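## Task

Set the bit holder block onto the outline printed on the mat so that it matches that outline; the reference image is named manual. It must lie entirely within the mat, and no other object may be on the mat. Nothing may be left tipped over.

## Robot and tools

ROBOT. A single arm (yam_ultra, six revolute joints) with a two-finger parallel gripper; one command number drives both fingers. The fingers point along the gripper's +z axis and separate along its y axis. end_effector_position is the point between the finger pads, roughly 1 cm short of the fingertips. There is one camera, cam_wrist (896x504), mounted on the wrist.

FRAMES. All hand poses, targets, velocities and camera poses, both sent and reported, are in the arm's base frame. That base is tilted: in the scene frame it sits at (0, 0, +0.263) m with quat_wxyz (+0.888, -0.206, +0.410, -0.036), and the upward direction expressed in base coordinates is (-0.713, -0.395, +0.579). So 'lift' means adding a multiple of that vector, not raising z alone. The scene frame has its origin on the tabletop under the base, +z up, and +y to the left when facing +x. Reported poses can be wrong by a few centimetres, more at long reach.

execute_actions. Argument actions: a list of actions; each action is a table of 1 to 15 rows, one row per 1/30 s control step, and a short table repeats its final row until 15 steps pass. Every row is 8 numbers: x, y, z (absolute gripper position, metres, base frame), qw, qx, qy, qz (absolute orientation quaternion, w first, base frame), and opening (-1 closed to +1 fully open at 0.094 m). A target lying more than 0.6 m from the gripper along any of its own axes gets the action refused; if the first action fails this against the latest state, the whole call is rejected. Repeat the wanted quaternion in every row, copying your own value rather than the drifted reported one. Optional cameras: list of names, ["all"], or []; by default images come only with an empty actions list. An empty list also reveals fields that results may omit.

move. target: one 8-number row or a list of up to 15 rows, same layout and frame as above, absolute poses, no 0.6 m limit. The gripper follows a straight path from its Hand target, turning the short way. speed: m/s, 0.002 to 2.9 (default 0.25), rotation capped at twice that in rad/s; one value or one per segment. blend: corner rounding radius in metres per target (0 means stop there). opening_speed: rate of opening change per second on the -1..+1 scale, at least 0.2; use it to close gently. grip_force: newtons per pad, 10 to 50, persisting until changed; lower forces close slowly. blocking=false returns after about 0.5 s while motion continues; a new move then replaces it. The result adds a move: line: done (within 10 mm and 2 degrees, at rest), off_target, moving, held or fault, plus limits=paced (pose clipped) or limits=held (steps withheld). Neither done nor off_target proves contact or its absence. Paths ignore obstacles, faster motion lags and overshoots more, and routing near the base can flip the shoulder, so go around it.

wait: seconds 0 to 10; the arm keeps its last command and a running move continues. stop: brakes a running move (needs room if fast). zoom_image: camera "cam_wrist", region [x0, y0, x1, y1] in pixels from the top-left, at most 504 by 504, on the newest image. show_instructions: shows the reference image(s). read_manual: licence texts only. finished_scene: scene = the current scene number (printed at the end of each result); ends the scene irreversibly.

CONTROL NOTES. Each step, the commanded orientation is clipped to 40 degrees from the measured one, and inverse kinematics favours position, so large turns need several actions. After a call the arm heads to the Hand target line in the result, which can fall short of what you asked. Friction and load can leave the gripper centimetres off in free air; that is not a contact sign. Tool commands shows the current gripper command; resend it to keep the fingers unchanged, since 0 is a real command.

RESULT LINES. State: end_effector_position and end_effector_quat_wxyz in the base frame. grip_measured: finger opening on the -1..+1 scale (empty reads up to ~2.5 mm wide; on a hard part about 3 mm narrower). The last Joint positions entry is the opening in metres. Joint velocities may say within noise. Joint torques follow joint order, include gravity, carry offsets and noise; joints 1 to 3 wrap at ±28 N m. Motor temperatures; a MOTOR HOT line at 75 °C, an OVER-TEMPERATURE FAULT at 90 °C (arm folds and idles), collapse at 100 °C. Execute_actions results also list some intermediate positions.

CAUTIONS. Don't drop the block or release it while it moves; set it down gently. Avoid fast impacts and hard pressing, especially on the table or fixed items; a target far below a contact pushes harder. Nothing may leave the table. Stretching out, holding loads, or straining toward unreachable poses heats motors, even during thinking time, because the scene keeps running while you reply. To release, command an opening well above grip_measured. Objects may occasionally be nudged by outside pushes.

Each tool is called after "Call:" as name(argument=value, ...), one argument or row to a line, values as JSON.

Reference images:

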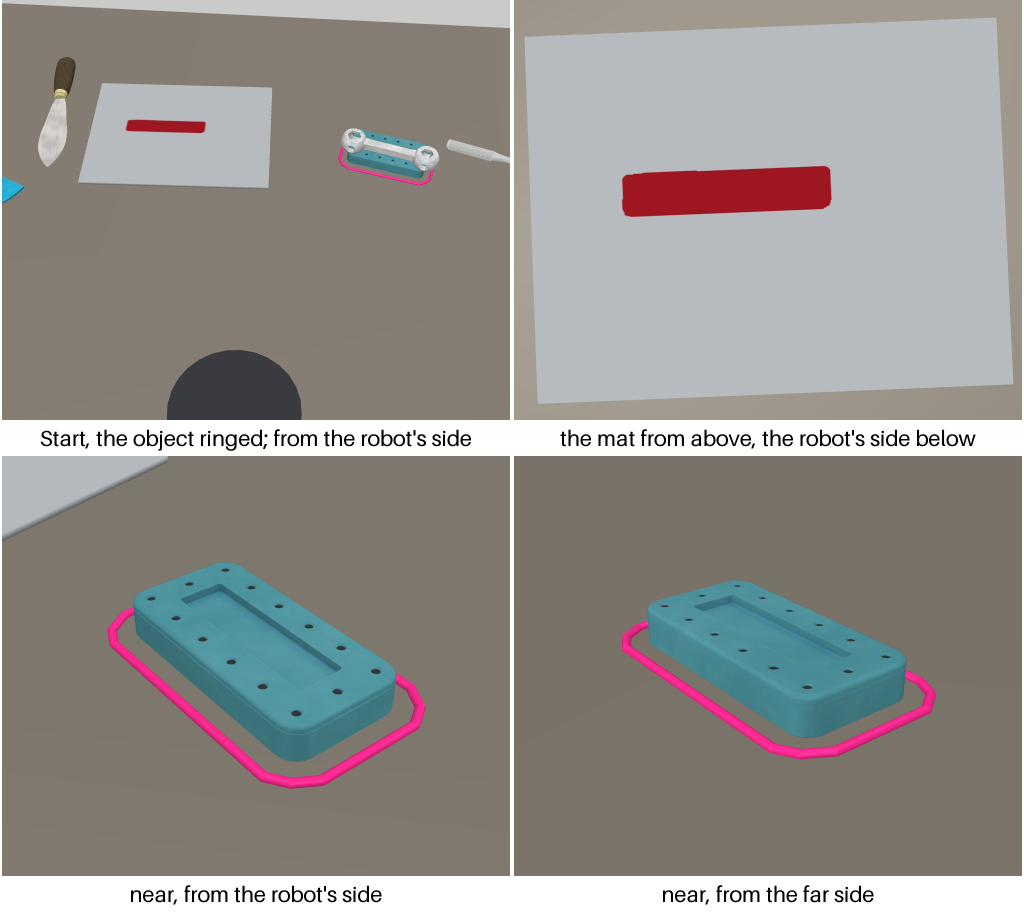

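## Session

Call:
execute_actions(
  actions=[],
)

Scene clock: 0.00 s.
end_effector_position=(+0.3129, -0.1876, +0.0813) grip_measured=+1.000 end_effector_quat_wxyz=(+0.321, +0.658, +0.594, +0.333)
Joint positions: [-0.841 1.463 0.602 0.071 -0.635 1.102 0.094]
Joint velocities: within noise
Joint torques (N m): no reading
Motor temperatures (°C): [27 27 31 30 27 24 25]
Heat: 31 °C.
Hand target: +0.3104, -0.1927, +0.0815; +0.325, +0.663, +0.590, +0.327
Tool commands: gripper/opening=+1.0

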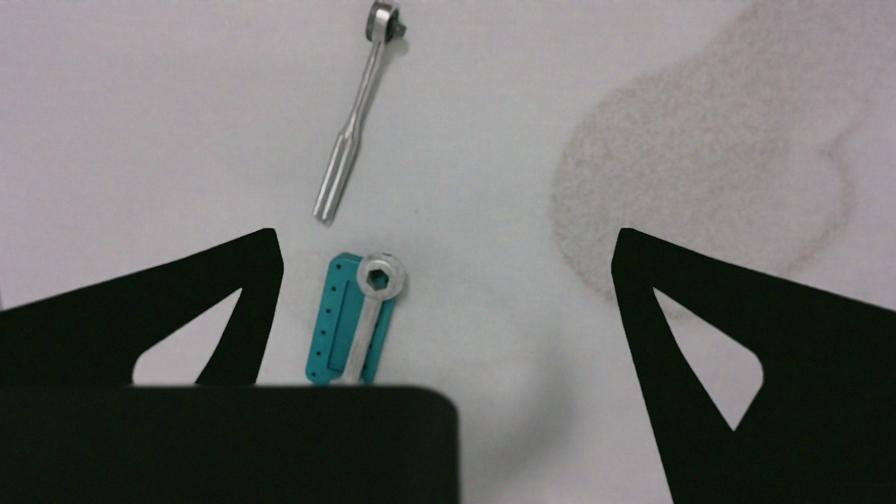

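Call:
move(
  target=[0.2034,-0.0949,0.2498,0.5227,-0.0087,0.8263,0.2088,1],
  speed=0.4,
  cameras=["all"],
)

Scene clock: 22.23 s.
end_effector_position=(+0.2064, -0.0919, +0.2449) grip_measured=+1.000 end_effector_quat_wxyz=(+0.522, -0.002, +0.829, +0.202)
Joint positions: [-1.257 1.179 1.016 -1.548 -1.183 -1.356 0.094]
Joint torques (N m): [-3.51 0.13 5.2 -0.01 -0.16 -0.07]
Heat: 31 °C.
Hand target: +0.2045, -0.0946, +0.2495; +0.524, +0.001, +0.829, +0.194
Off the commanded pose: 0.006 m, 1 deg.
joint sent to its limit — joint 4 (wrist pitch), lower limit. The joint targets still meet the commanded pose.
move: done

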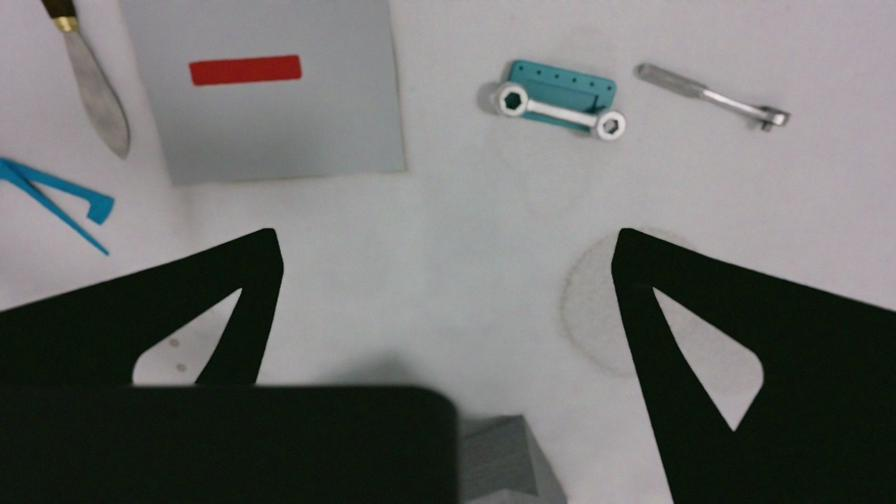

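Call:
zoom_image(
  camera="cam_wrist",
  region=[470, 30, 650, 160],
)

Call:
zoom_image(
  camera="cam_wrist",
  region=[110, 0, 420, 200],
)

Scaled by 2.800 from the camera's 896x504 image, which has a finer 1280x720 frame.

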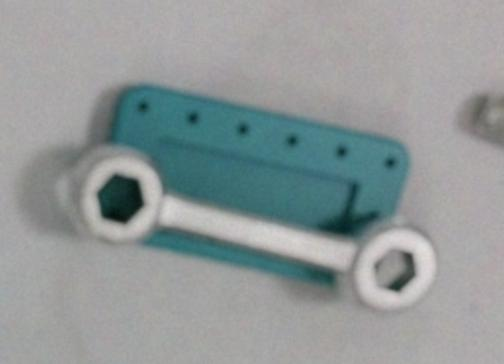

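Scaled by 1.626 from the camera's 896x504 image, which has a finer 1280x720 frame.

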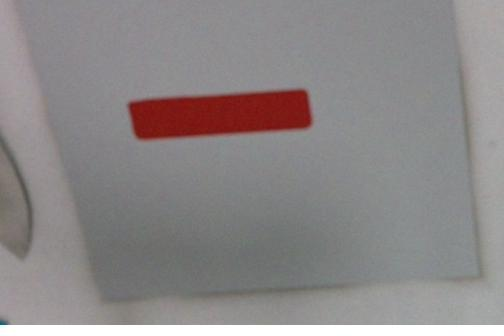

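Call:
move(
  target=[0.3692,-0.1060,0.1181,0.0862,0.6826,0.5692,0.4507,0.3],
  speed=0.4,
  cameras=["all"],
)

Scene clock: 74.23 s.
end_effector_position=(+0.3662, -0.1032, +0.1194) grip_measured=+0.302 end_effector_quat_wxyz=(+0.081, +0.680, +0.569, +0.456)
Joint positions: [-0.643 1.608 0.964 -0.41 -0.855 1.345 0.061]
Joint torques (N m): [-4.56 -4.1 3.43 0.11 0.14 0.03]
Heat: 32 °C.
Hand target: +0.3691, -0.1059, +0.1182; +0.086, +0.682, +0.569, +0.451
Off the commanded pose: 0.004 m, 1 deg.
move: done

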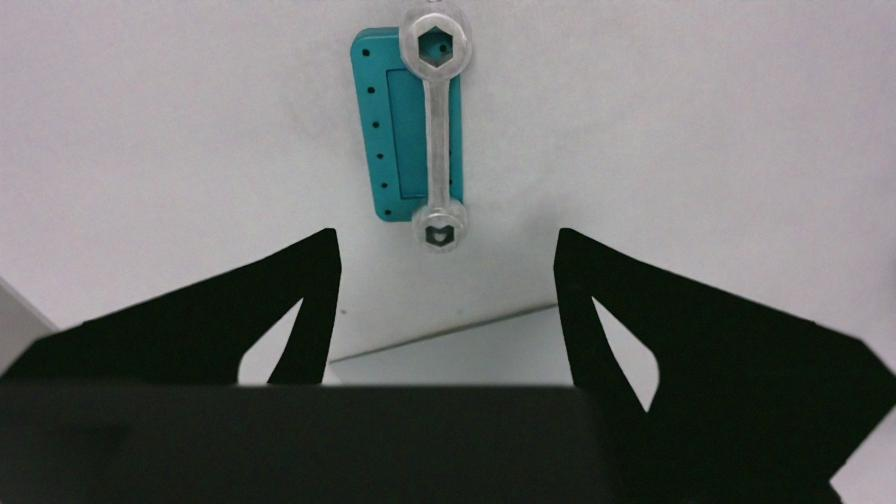

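Call:
move(
  target=[
    [0.4306,-0.0749,0.0732,0.0862,0.6826,0.5692,0.4507,0.3],
    [0.4306,-0.0749,0.0732,0.0862,0.6826,0.5692,0.4507,-1],
  ],
  speed=0.15,
  opening_speed=0.7,
  grip_force=30,
  cameras=["all"],
)

Scene clock: 93.03 s.
end_effector_position=(+0.4271, -0.0710, +0.0760) grip_measured=-0.814 end_effector_quat_wxyz=(+0.080, +0.678, +0.571, +0.456)
Joint positions: [-0.455 1.8 0.964 -0.061 -0.75 1.56 0.009]
Joint torques (N m): [-5.16 -4.66 2.54 0.15 0.14 0.03]
Heat: 32 °C.
Hand target: +0.4305, -0.0749, +0.0733; +0.086, +0.682, +0.569, +0.451
Off the commanded pose: 0.006 m, 1 deg.
grip_force (N): 30
move: done

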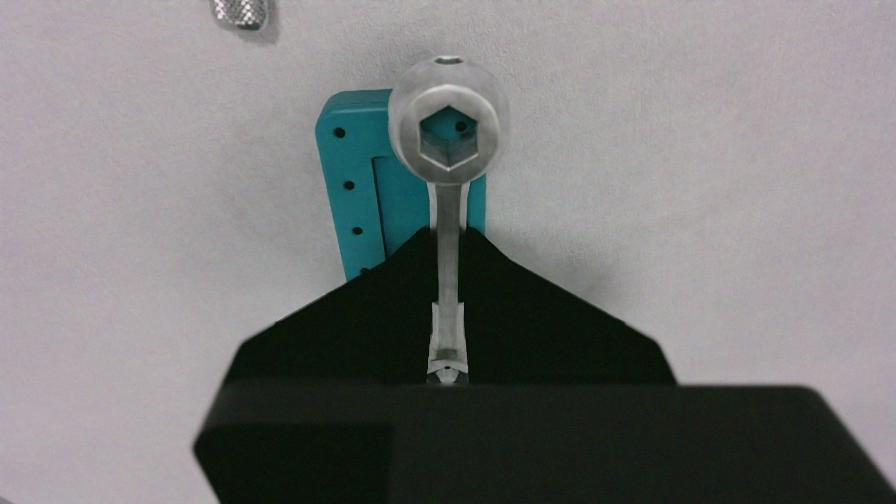

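Call:
move(
  target=[
    [0.3949,-0.0947,0.1022,0.0862,0.6826,0.5692,0.4507,-1],
    [0.3453,-0.0868,0.0465,0.0862,0.6826,0.5692,0.4507,-1],
    [0.3865,-0.0640,0.0130,0.0862,0.6826,0.5692,0.4507,-1],
  ],
  speed=[0.15,0.2,0.12],
  blend=[0.015,0,0],
  cameras=["all"],
)

Scene clock: 141.97 s.
end_effector_position=(+0.3846, -0.0613, +0.0174) grip_measured=-0.815 end_effector_quat_wxyz=(+0.084, +0.677, +0.571, +0.457)
Joint positions: [-0.489 1.838 0.698 0.226 -0.77 1.525 0.009]
Joint torques (N m): [-4.67 -3.49 1.22 0.1 0.16 0.04]
Heat: 31 °C.
Hand target: +0.3864, -0.0640, +0.0131; +0.086, +0.682, +0.569, +0.451
Off the commanded pose: 0.005 m, 1 deg.
grip_force (N): 30
move: done

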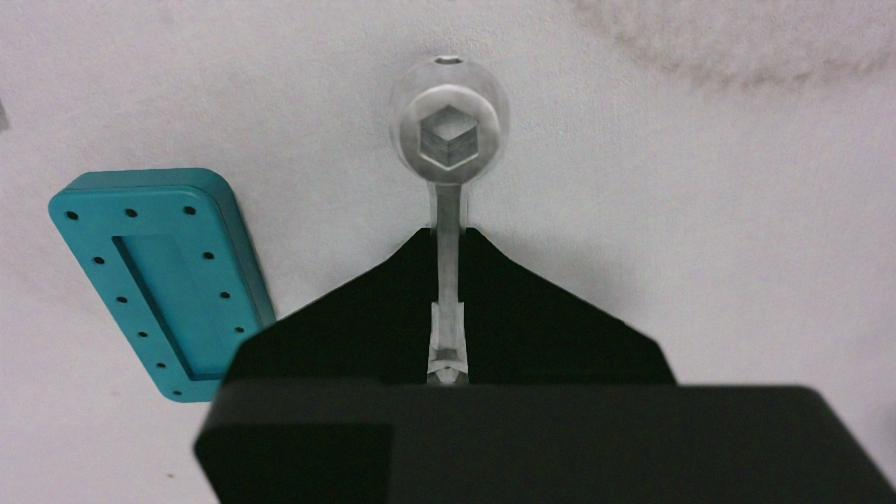

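Call:
move(
  target=[0.3929,-0.0603,0.0079,0.0862,0.6826,0.5692,0.4507,-1],
  speed=0.04,
)

Call:
move(
  target=[0.3964,-0.0583,0.0050,0.0862,0.6826,0.5692,0.4507,-1],
  speed=0.04,
)

Scene clock: 157.87 s.
end_effector_position=(+0.3898, -0.0587, +0.0131) grip_measured=-0.815 end_effector_quat_wxyz=(+0.082, +0.678, +0.570, +0.457)
Joint positions: [-0.473 1.864 0.706 0.253 -0.761 1.546 0.009]
Joint torques (N m): [-4.36 -3.25 1.06 0.23 0.18 0.02]
Heat: 31 °C.
Hand target: +0.3927, -0.0603, +0.0081; +0.086, +0.682, +0.569, +0.451
Off the commanded pose: 0.006 m, 1 deg.
grip_force (N): 30
move: done

Scene clock: 158.57 s.
end_effector_position=(+0.3900, -0.0587, +0.0128) grip_measured=-0.815 end_effector_quat_wxyz=(+0.081, +0.679, +0.569, +0.458)
Joint positions: [-0.473 1.866 0.706 0.257 -0.762 1.55 0.009]
Joint torques (N m): [-3.6 -2.28 1.4 0.39 0.26 0.13]
Heat: 31 °C.
Hand target: +0.3959, -0.0582, +0.0054; +0.086, +0.682, +0.569, +0.451
Off the commanded pose: 0.010 m, 1 deg.
grip_force (N): 30
move: done

Call:
move(
  target=[
    [0.3929,-0.0603,0.0079,0.0862,0.6826,0.5692,0.4507,-0.4],
    [0.3073,-0.1077,0.0774,0.0862,0.6826,0.5692,0.4507,-0.4],
    [0.4157,-0.1264,0.1667,0.1433,-0.0084,0.9565,0.2545,1],
  ],
  speed=[0.1,0.2,0.4],
  blend=[0,0.02,0],
  cameras=["all"],
)

Scene clock: 178.97 s.
end_effector_position=(+0.4150, -0.1251, +0.1713) grip_measured=+0.999 end_effector_quat_wxyz=(+0.154, -0.005, +0.955, +0.255)
Joint positions: [-0.534 2.196 2.185 -1.556 -0.606 -0.543 0.094]
Joint torques (N m): [-7.43 -6.56 4.78 -0.88 0.25 -0.09]
Heat: 31 °C.
Hand target: +0.4155, -0.1263, +0.1665; +0.147, -0.007, +0.956, +0.253
Off the commanded pose: 0.005 m, 1 deg.
joint sent to its limit — joint 4 (wrist pitch), lower limit. The joint targets still meet the commanded pose.
grip_force (N): 30
move: done

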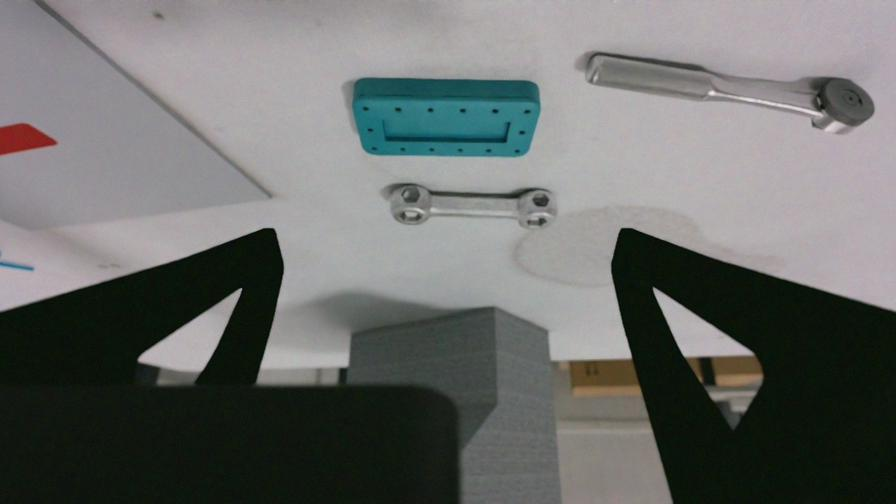

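Call:
move(
  target=[0.4367,-0.0846,0.1020,0.1433,-0.0084,0.9565,0.2545,1],
  speed=0.2,
  cameras=["all"],
)

Scene clock: 191.43 s.
end_effector_position=(+0.4357, -0.0799, +0.0964) grip_measured=+0.999 end_effector_quat_wxyz=(+0.132, -0.009, +0.955, +0.266)
Joint positions: [-0.416 2.194 1.883 -1.235 -0.602 -0.429 0.094]
Joint torques (N m): [-7.39 -9.4 2.3 -0.74 0.22 0.04]
Heat: 31 °C.
Hand target: +0.4367, -0.0845, +0.1021; +0.143, -0.009, +0.956, +0.255
Off the commanded pose: 0.007 m, 2 deg.
grip_force (N): 30
move: done

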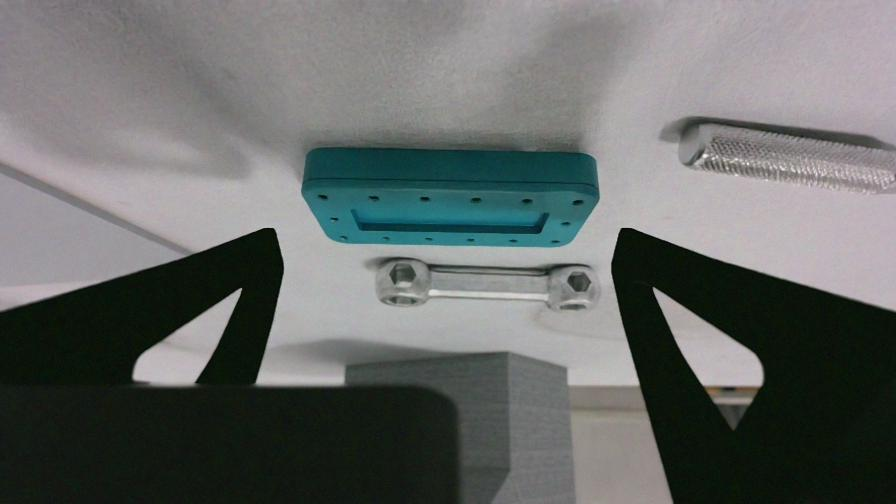

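Call:
move(
  target=[0.4445,-0.0734,0.0813,0.1433,-0.0084,0.9565,0.2545,1],
  speed=0.08,
  cameras=["all"],
)

Scene clock: 205.37 s.
end_effector_position=(+0.4427, -0.0716, +0.0810) grip_measured=+0.999 end_effector_quat_wxyz=(+0.138, -0.008, +0.955, +0.263)
Joint positions: [-0.392 2.194 1.821 -1.14 -0.601 -0.391 0.094]
Joint torques (N m): [-6.8 -8.2 2.26 -0.73 0.23 0.05]
Heat: 31 °C.
Hand target: +0.4445, -0.0734, +0.0814; +0.143, -0.008, +0.956, +0.255
Off the commanded pose: 0.003 m, 1 deg.
grip_force (N): 30
move: done

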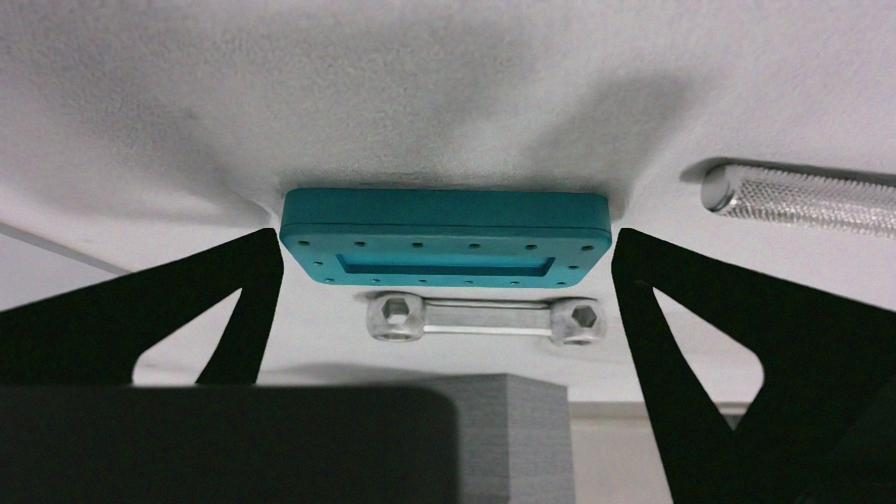

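Call:
move(
  target=[
    [0.4482,-0.0716,0.0783,0.1433,-0.0084,0.9565,0.2545,1],
    [0.4482,-0.0716,0.0783,0.1433,-0.0084,0.9565,0.2545,0.62],
  ],
  speed=0.06,
  opening_speed=0.4,
  grip_force=50,
  cameras=["all"],
)

Scene clock: 214.67 s.
end_effector_position=(+0.4452, -0.0705, +0.0810) grip_measured=+0.713 end_effector_quat_wxyz=(+0.141, -0.008, +0.955, +0.261)
Joint positions: [-0.387 2.194 1.821 -1.129 -0.599 -0.382 0.08]
Joint torques (N m): [-6.61 -7.34 2.73 -0.74 0.2 0.04]
Heat: 31 °C.
Hand target: +0.4482, -0.0715, +0.0784; +0.143, -0.008, +0.956, +0.255
Off the commanded pose: 0.004 m, 1 deg.
move: done

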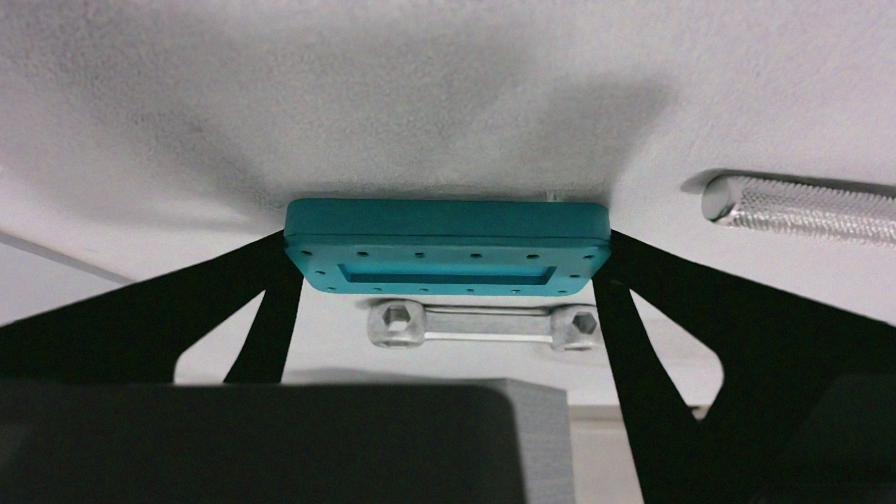

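Call:
move(
  target=[
    [0.3769,-0.1111,0.1362,0.1433,-0.0084,0.9565,0.2545,0.62],
    [0.3203,0.1148,0.2260,0.8034,0.0446,0.5600,0.1988,0.62],
  ],
  speed=[0.15,0.4],
  blend=[0.02,0],
  cameras=["all"],
)

Scene clock: 233.80 s.
end_effector_position=(+0.3193, +0.1153, +0.2258) grip_measured=+0.710 end_effector_quat_wxyz=(+0.768, +0.038, +0.608, +0.199)
Joint positions: [0.5 1.401 0.114 1.56 0.299 0.234 0.08]
Joint torques (N m): [0.42 -3.51 0.17 1.76 0.27 -0.08]
Heat: 31 °C.
Hand target: +0.3202, +0.1147, +0.2264; +0.770, +0.042, +0.606, +0.195
Off the commanded pose: 0.001 m, 7 deg.
joint sent to its limit — joint 4 (wrist pitch), upper limit. The joint targets are off in orientation, not in position.
move: off_target

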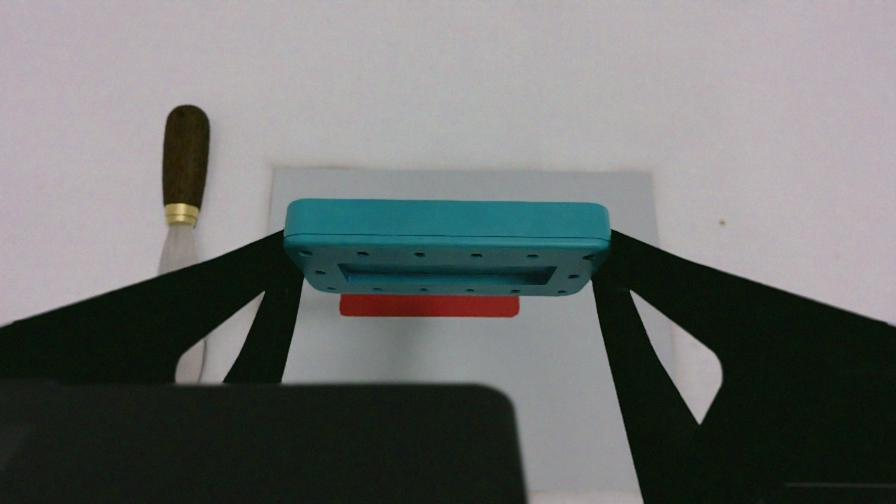

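Call:
move(
  target=[
    [0.3653,0.1096,0.2087,0.5878,0.5841,0.5479,0.1179,0.62],
    [0.3903,0.1234,0.1884,0.5878,0.5841,0.5479,0.1179,0.62],
  ],
  speed=[0.35,0.12],
  cameras=["all"],
)

Scene clock: 254.63 s.
end_effector_position=(+0.3872, +0.1264, +0.1884) grip_measured=+0.710 end_effector_quat_wxyz=(+0.582, +0.584, +0.553, +0.124)
Joint positions: [0.738 1.692 1.116 -0.352 1.197 1.916 0.08]
Joint torques (N m): [0.53 -6.82 2.56 -0.28 0.61 -0.08]
Heat: 34 °C.
Hand target: +0.3901, +0.1234, +0.1884; +0.587, +0.584, +0.548, +0.118
Off the commanded pose: 0.004 m, 1 deg.
move: done

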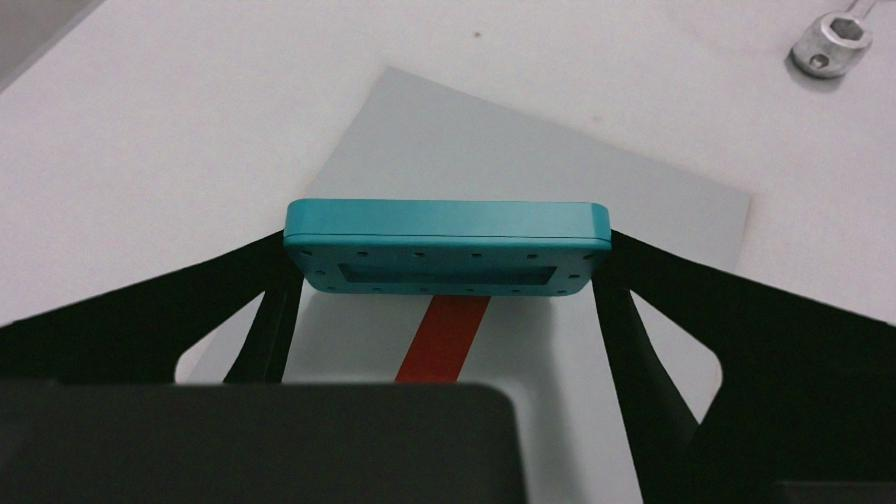

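Call:
move(
  target=[0.3967,0.1270,0.1832,0.5878,0.5841,0.5479,0.1179,0.62],
  speed=0.06,
)

Call:
move(
  target=[0.4003,0.1289,0.1803,0.5878,0.5841,0.5479,0.1179,0.62],
  speed=0.03,
)

Call:
move(
  target=[0.4024,0.1301,0.1786,0.5878,0.5841,0.5479,0.1179,0.62],
  speed=0.03,
  cameras=["all"],
)

Scene clock: 264.93 s.
end_effector_position=(+0.3931, +0.1293, +0.1847) grip_measured=+0.710 end_effector_quat_wxyz=(+0.582, +0.584, +0.551, +0.125)
Joint positions: [0.733 1.718 1.127 -0.323 1.195 1.906 0.08]
Joint torques (N m): [0.53 -6.45 2.63 -0.21 0.61 -0.1]
Heat: 32 °C.
Hand target: +0.3965, +0.1269, +0.1831; +0.587, +0.584, +0.548, +0.118
Off the commanded pose: 0.005 m, 1 deg.
move: done

Scene clock: 265.63 s.
end_effector_position=(+0.3959, +0.1315, +0.1829) grip_measured=+0.710 end_effector_quat_wxyz=(+0.582, +0.584, +0.551, +0.126)
Joint positions: [0.732 1.733 1.134 -0.312 1.195 1.902 0.08]
Joint torques (N m): [0.4 -6.31 2.62 -0.19 0.6 -0.11]
Heat: 32 °C.
Hand target: +0.4001, +0.1289, +0.1803; +0.587, +0.584, +0.548, +0.118
Off the commanded pose: 0.006 m, 1 deg.
move: done

Scene clock: 266.33 s.
end_effector_position=(+0.3965, +0.1315, +0.1827) grip_measured=+0.710 end_effector_quat_wxyz=(+0.585, +0.583, +0.550, +0.124)
Joint positions: [0.732 1.738 1.137 -0.31 1.201 1.901 0.08]
Joint torques (N m): [0.31 -5.98 2.78 -0.12 0.53 -0.13]
Heat: 32 °C.
Hand target: +0.4022, +0.1300, +0.1787; +0.587, +0.584, +0.548, +0.118
Off the commanded pose: 0.007 m, 1 deg.
move: done

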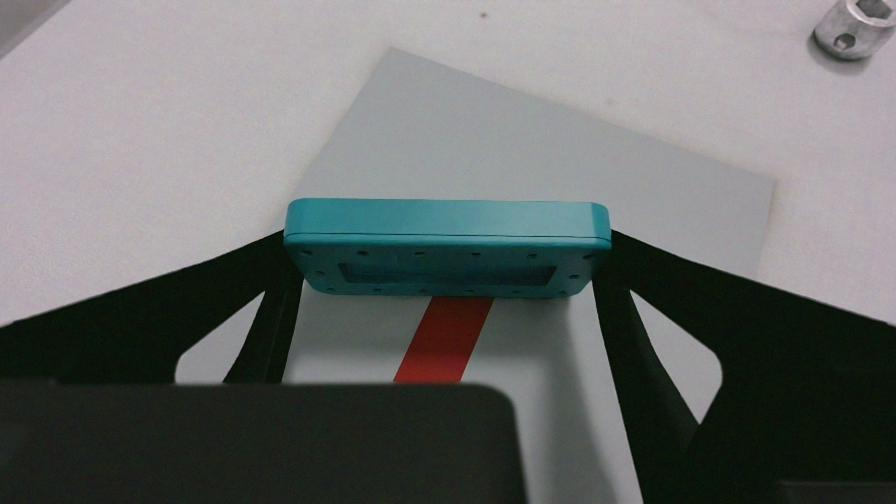

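Call:
move(
  target=[
    [0.4024,0.1301,0.1786,0.5878,0.5841,0.5479,0.1179,1],
    [0.34,0.1748,0.2015,0.5878,0.5841,0.5479,0.1179,1],
    [0.254,0.1274,0.271,0.5878,0.5841,0.5479,0.1179,1],
    [0.3327,0.0854,0.2384,0.4449,-0.2273,0.8592,0.1124,1],
  ],
  speed=[0.1,0.12,0.3,0.4],
  opening_speed=0.5,
  blend=[0,0.02,0.03,0],
  cameras=["all"],
)

Scene clock: 281.43 s.
end_effector_position=(+0.3303, +0.0878, +0.2374) grip_measured=+0.999 end_effector_quat_wxyz=(+0.448, -0.228, +0.857, +0.110)
Joint positions: [0.079 1.08 0.968 -0.543 -0.342 -0.271 0.094]
Joint torques (N m): [-1.99 -5.12 5.78 0.03 -0.15 -0.1]
Heat: 31 °C.
Hand target: +0.3327, +0.0854, +0.2384; +0.445, -0.227, +0.859, +0.112
Off the commanded pose: 0.004 m, 1 deg.
move: done

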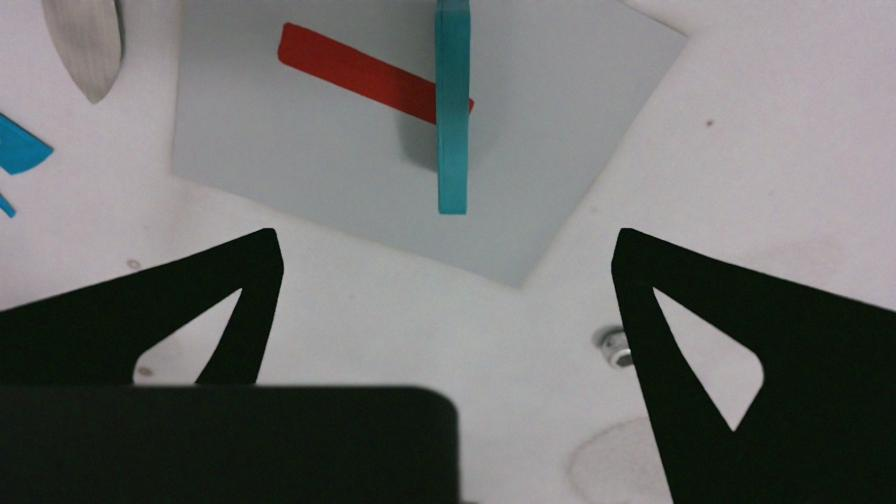

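Call:
move(
  target=[
    [0.4035,0.1247,0.1883,0.4449,-0.2273,0.8592,0.1124,1],
    [0.4035,0.1247,0.1883,0.4449,-0.2273,0.8592,0.1124,-0.8],
  ],
  speed=0.2,
  opening_speed=0.8,
  grip_force=25,
  cameras=["all"],
)

Scene clock: 299.47 s.
end_effector_position=(+0.3988, +0.1225, +0.1862) grip_measured=-0.751 end_effector_quat_wxyz=(+0.441, -0.228, +0.861, +0.112)
Joint positions: [0.183 1.387 0.974 -0.239 -0.262 -0.205 0.012]
Joint torques (N m): [-0.94 -6.3 4.07 0.21 0.03 0.04]
Heat: 32 °C.
Hand target: +0.4033, +0.1247, +0.1882; +0.445, -0.227, +0.859, +0.112
Off the commanded pose: 0.006 m, 1 deg.
grip_force (N): 25
move: done

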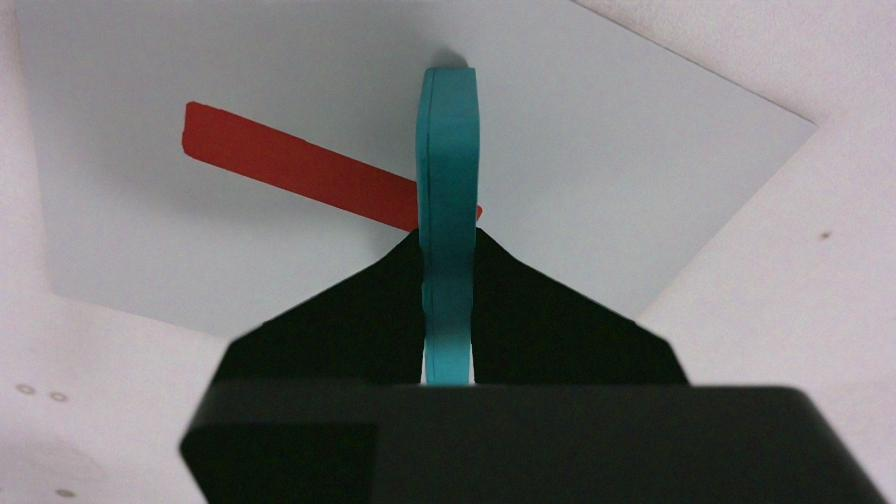

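Call:
move(
  target=[
    [0.3892,0.1168,0.1999,0.4449,-0.2273,0.8592,0.1124,-0.85],
    [0.3753,0.1482,0.2042,0.4317,-0.6690,0.5852,-0.1556,-0.85],
  ],
  speed=[0.15,0.4],
  cameras=["all"],
)

Scene clock: 334.23 s.
end_effector_position=(+0.3808, +0.1483, +0.1991) grip_measured=-0.753 end_effector_quat_wxyz=(-0.431, +0.666, -0.589, +0.152)
Joint positions: [0.292 1.33 0.974 -0.277 -0.174 -1.312 0.012]
Joint torques (N m): [-0.36 -9.29 3.25 -0.06 0.02 -0.09]
Heat: 31 °C.
Hand target: +0.3755, +0.1482, +0.2039; -0.432, +0.669, -0.585, +0.155
Off the commanded pose: 0.008 m, 1 deg.
grip_force (N): 25
move: done

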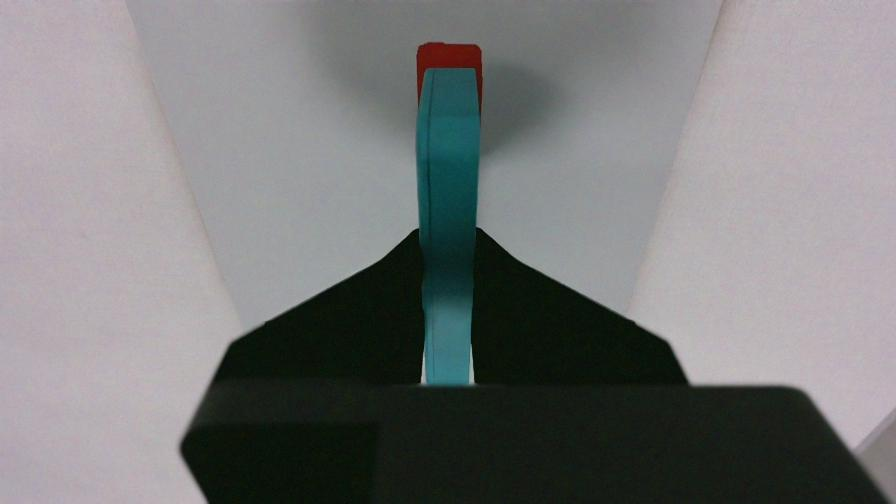

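Call:
move(
  target=[0.3824,0.1552,0.1988,0.4317,-0.6690,0.5852,-0.1556,-0.85],
  speed=0.08,
  cameras=["all"],
)

Scene clock: 347.40 s.
end_effector_position=(+0.3803, +0.1527, +0.2002) grip_measured=-0.753 end_effector_quat_wxyz=(-0.432, +0.669, -0.585, +0.156)
Joint positions: [0.309 1.33 0.974 -0.27 -0.16 -1.313 0.012]
Joint torques (N m): [-0.25 -6.48 3.73 0.22 0.02 0.02]
Heat: 31 °C.
Hand target: +0.3823, +0.1552, +0.1987; -0.431, +0.669, -0.585, +0.156
Off the commanded pose: 0.004 m, 0 deg.
grip_force (N): 25
move: done

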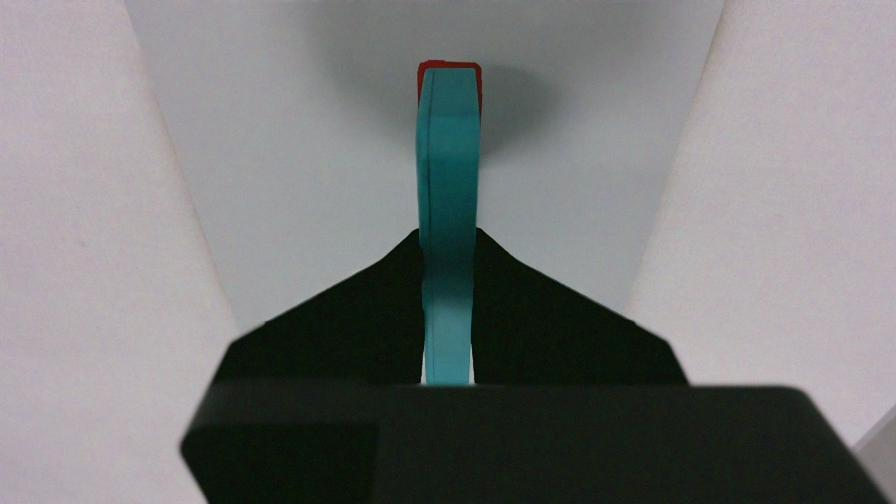

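Call:
move(
  target=[0.3900,0.1574,0.1923,0.4317,-0.6690,0.5852,-0.1556,-0.85],
  speed=0.06,
  cameras=["all"],
)

Scene clock: 357.20 s.
end_effector_position=(+0.3866, +0.1547, +0.1941) grip_measured=-0.753 end_effector_quat_wxyz=(-0.431, +0.669, -0.585, +0.156)
Joint positions: [0.309 1.36 0.974 -0.241 -0.16 -1.313 0.012]
Joint torques (N m): [-0.34 -6.19 3.67 0.24 0 0.01]
Heat: 31 °C.
Hand target: +0.3899, +0.1574, +0.1922; -0.431, +0.669, -0.585, +0.155
Off the commanded pose: 0.005 m, 0 deg.
grip_force (N): 25
move: done

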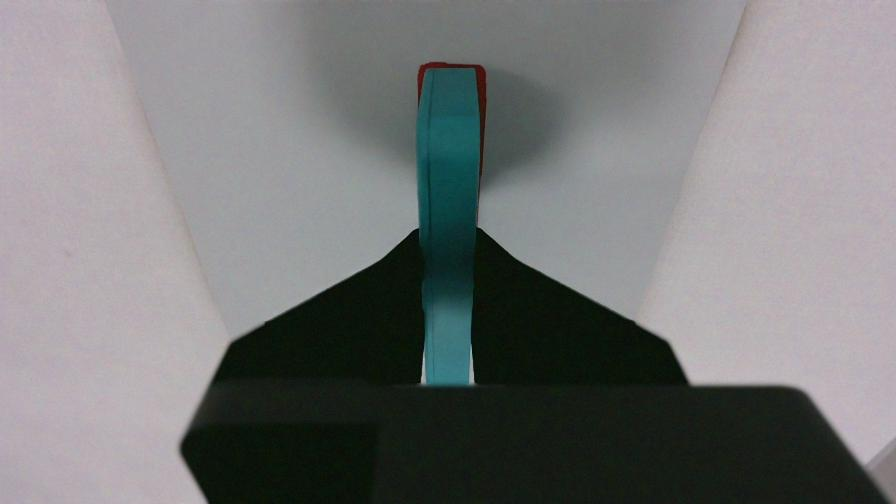

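Call:
move(
  target=[
    [0.3867,0.1530,0.1958,0.4317,-0.6690,0.5852,-0.1556,-0.85],
    [0.3920,0.1560,0.1915,0.4317,-0.6690,0.5852,-0.1556,-0.85],
  ],
  speed=0.06,
  cameras=["all"],
)

Scene clock: 378.20 s.
end_effector_position=(+0.3870, +0.1548, +0.1936) grip_measured=-0.753 end_effector_quat_wxyz=(-0.431, +0.669, -0.585, +0.156)
Joint positions: [0.309 1.362 0.974 -0.239 -0.16 -1.313 0.012]
Joint torques (N m): [-0.85 -5.87 3.82 0.27 -0.05 -0.05]
Heat: 31 °C.
Hand target: +0.3918, +0.1560, +0.1913; -0.431, +0.669, -0.585, +0.156
Off the commanded pose: 0.006 m, 0 deg.
grip_force (N): 25
move: done

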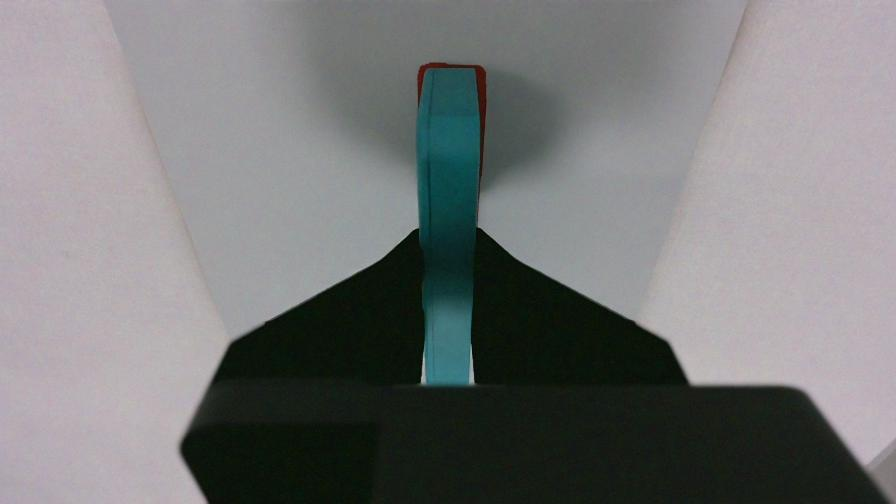

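Call:
move(
  target=[
    [0.3920,0.1560,0.1915,0.4317,-0.6690,0.5852,-0.1556,-0.4],
    [0.3207,0.1165,0.2494,0.4317,-0.6690,0.5852,-0.1556,-0.4],
  ],
  speed=[0.1,0.2],
  opening_speed=0.5,
  cameras=["all"],
)

Scene clock: 389.87 s.
end_effector_position=(+0.3236, +0.1178, +0.2433) grip_measured=-0.401 end_effector_quat_wxyz=(-0.427, +0.669, -0.588, +0.158)
Joint positions: [0.238 1.08 0.998 -0.56 -0.208 -1.356 0.028]
Joint torques (N m): [-1.4 -7.57 5.5 -0.05 -0.22 -0.1]
Heat: 31 °C.
Hand target: +0.3207, +0.1165, +0.2493; -0.432, +0.669, -0.585, +0.156
Off the commanded pose: 0.007 m, 1 deg.
grip_force (N): 25
move: done

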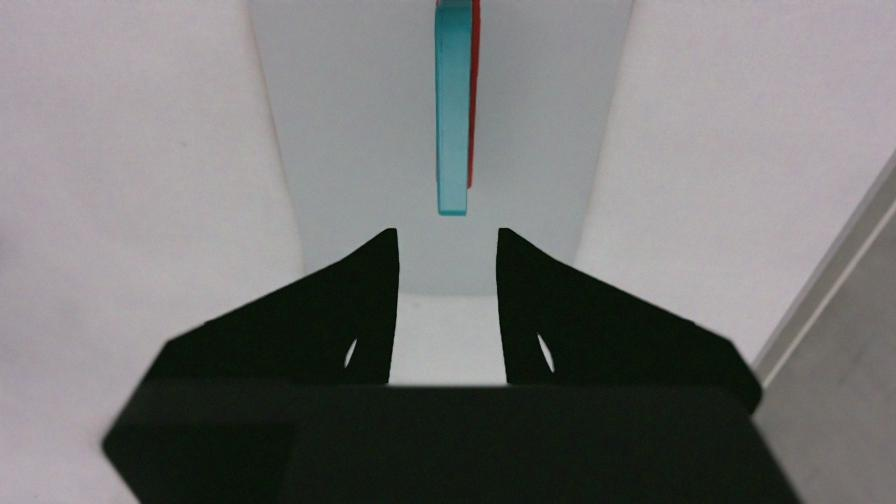

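Call:
finished_scene(
  scene=2,
)

The scene is finished: the task was done.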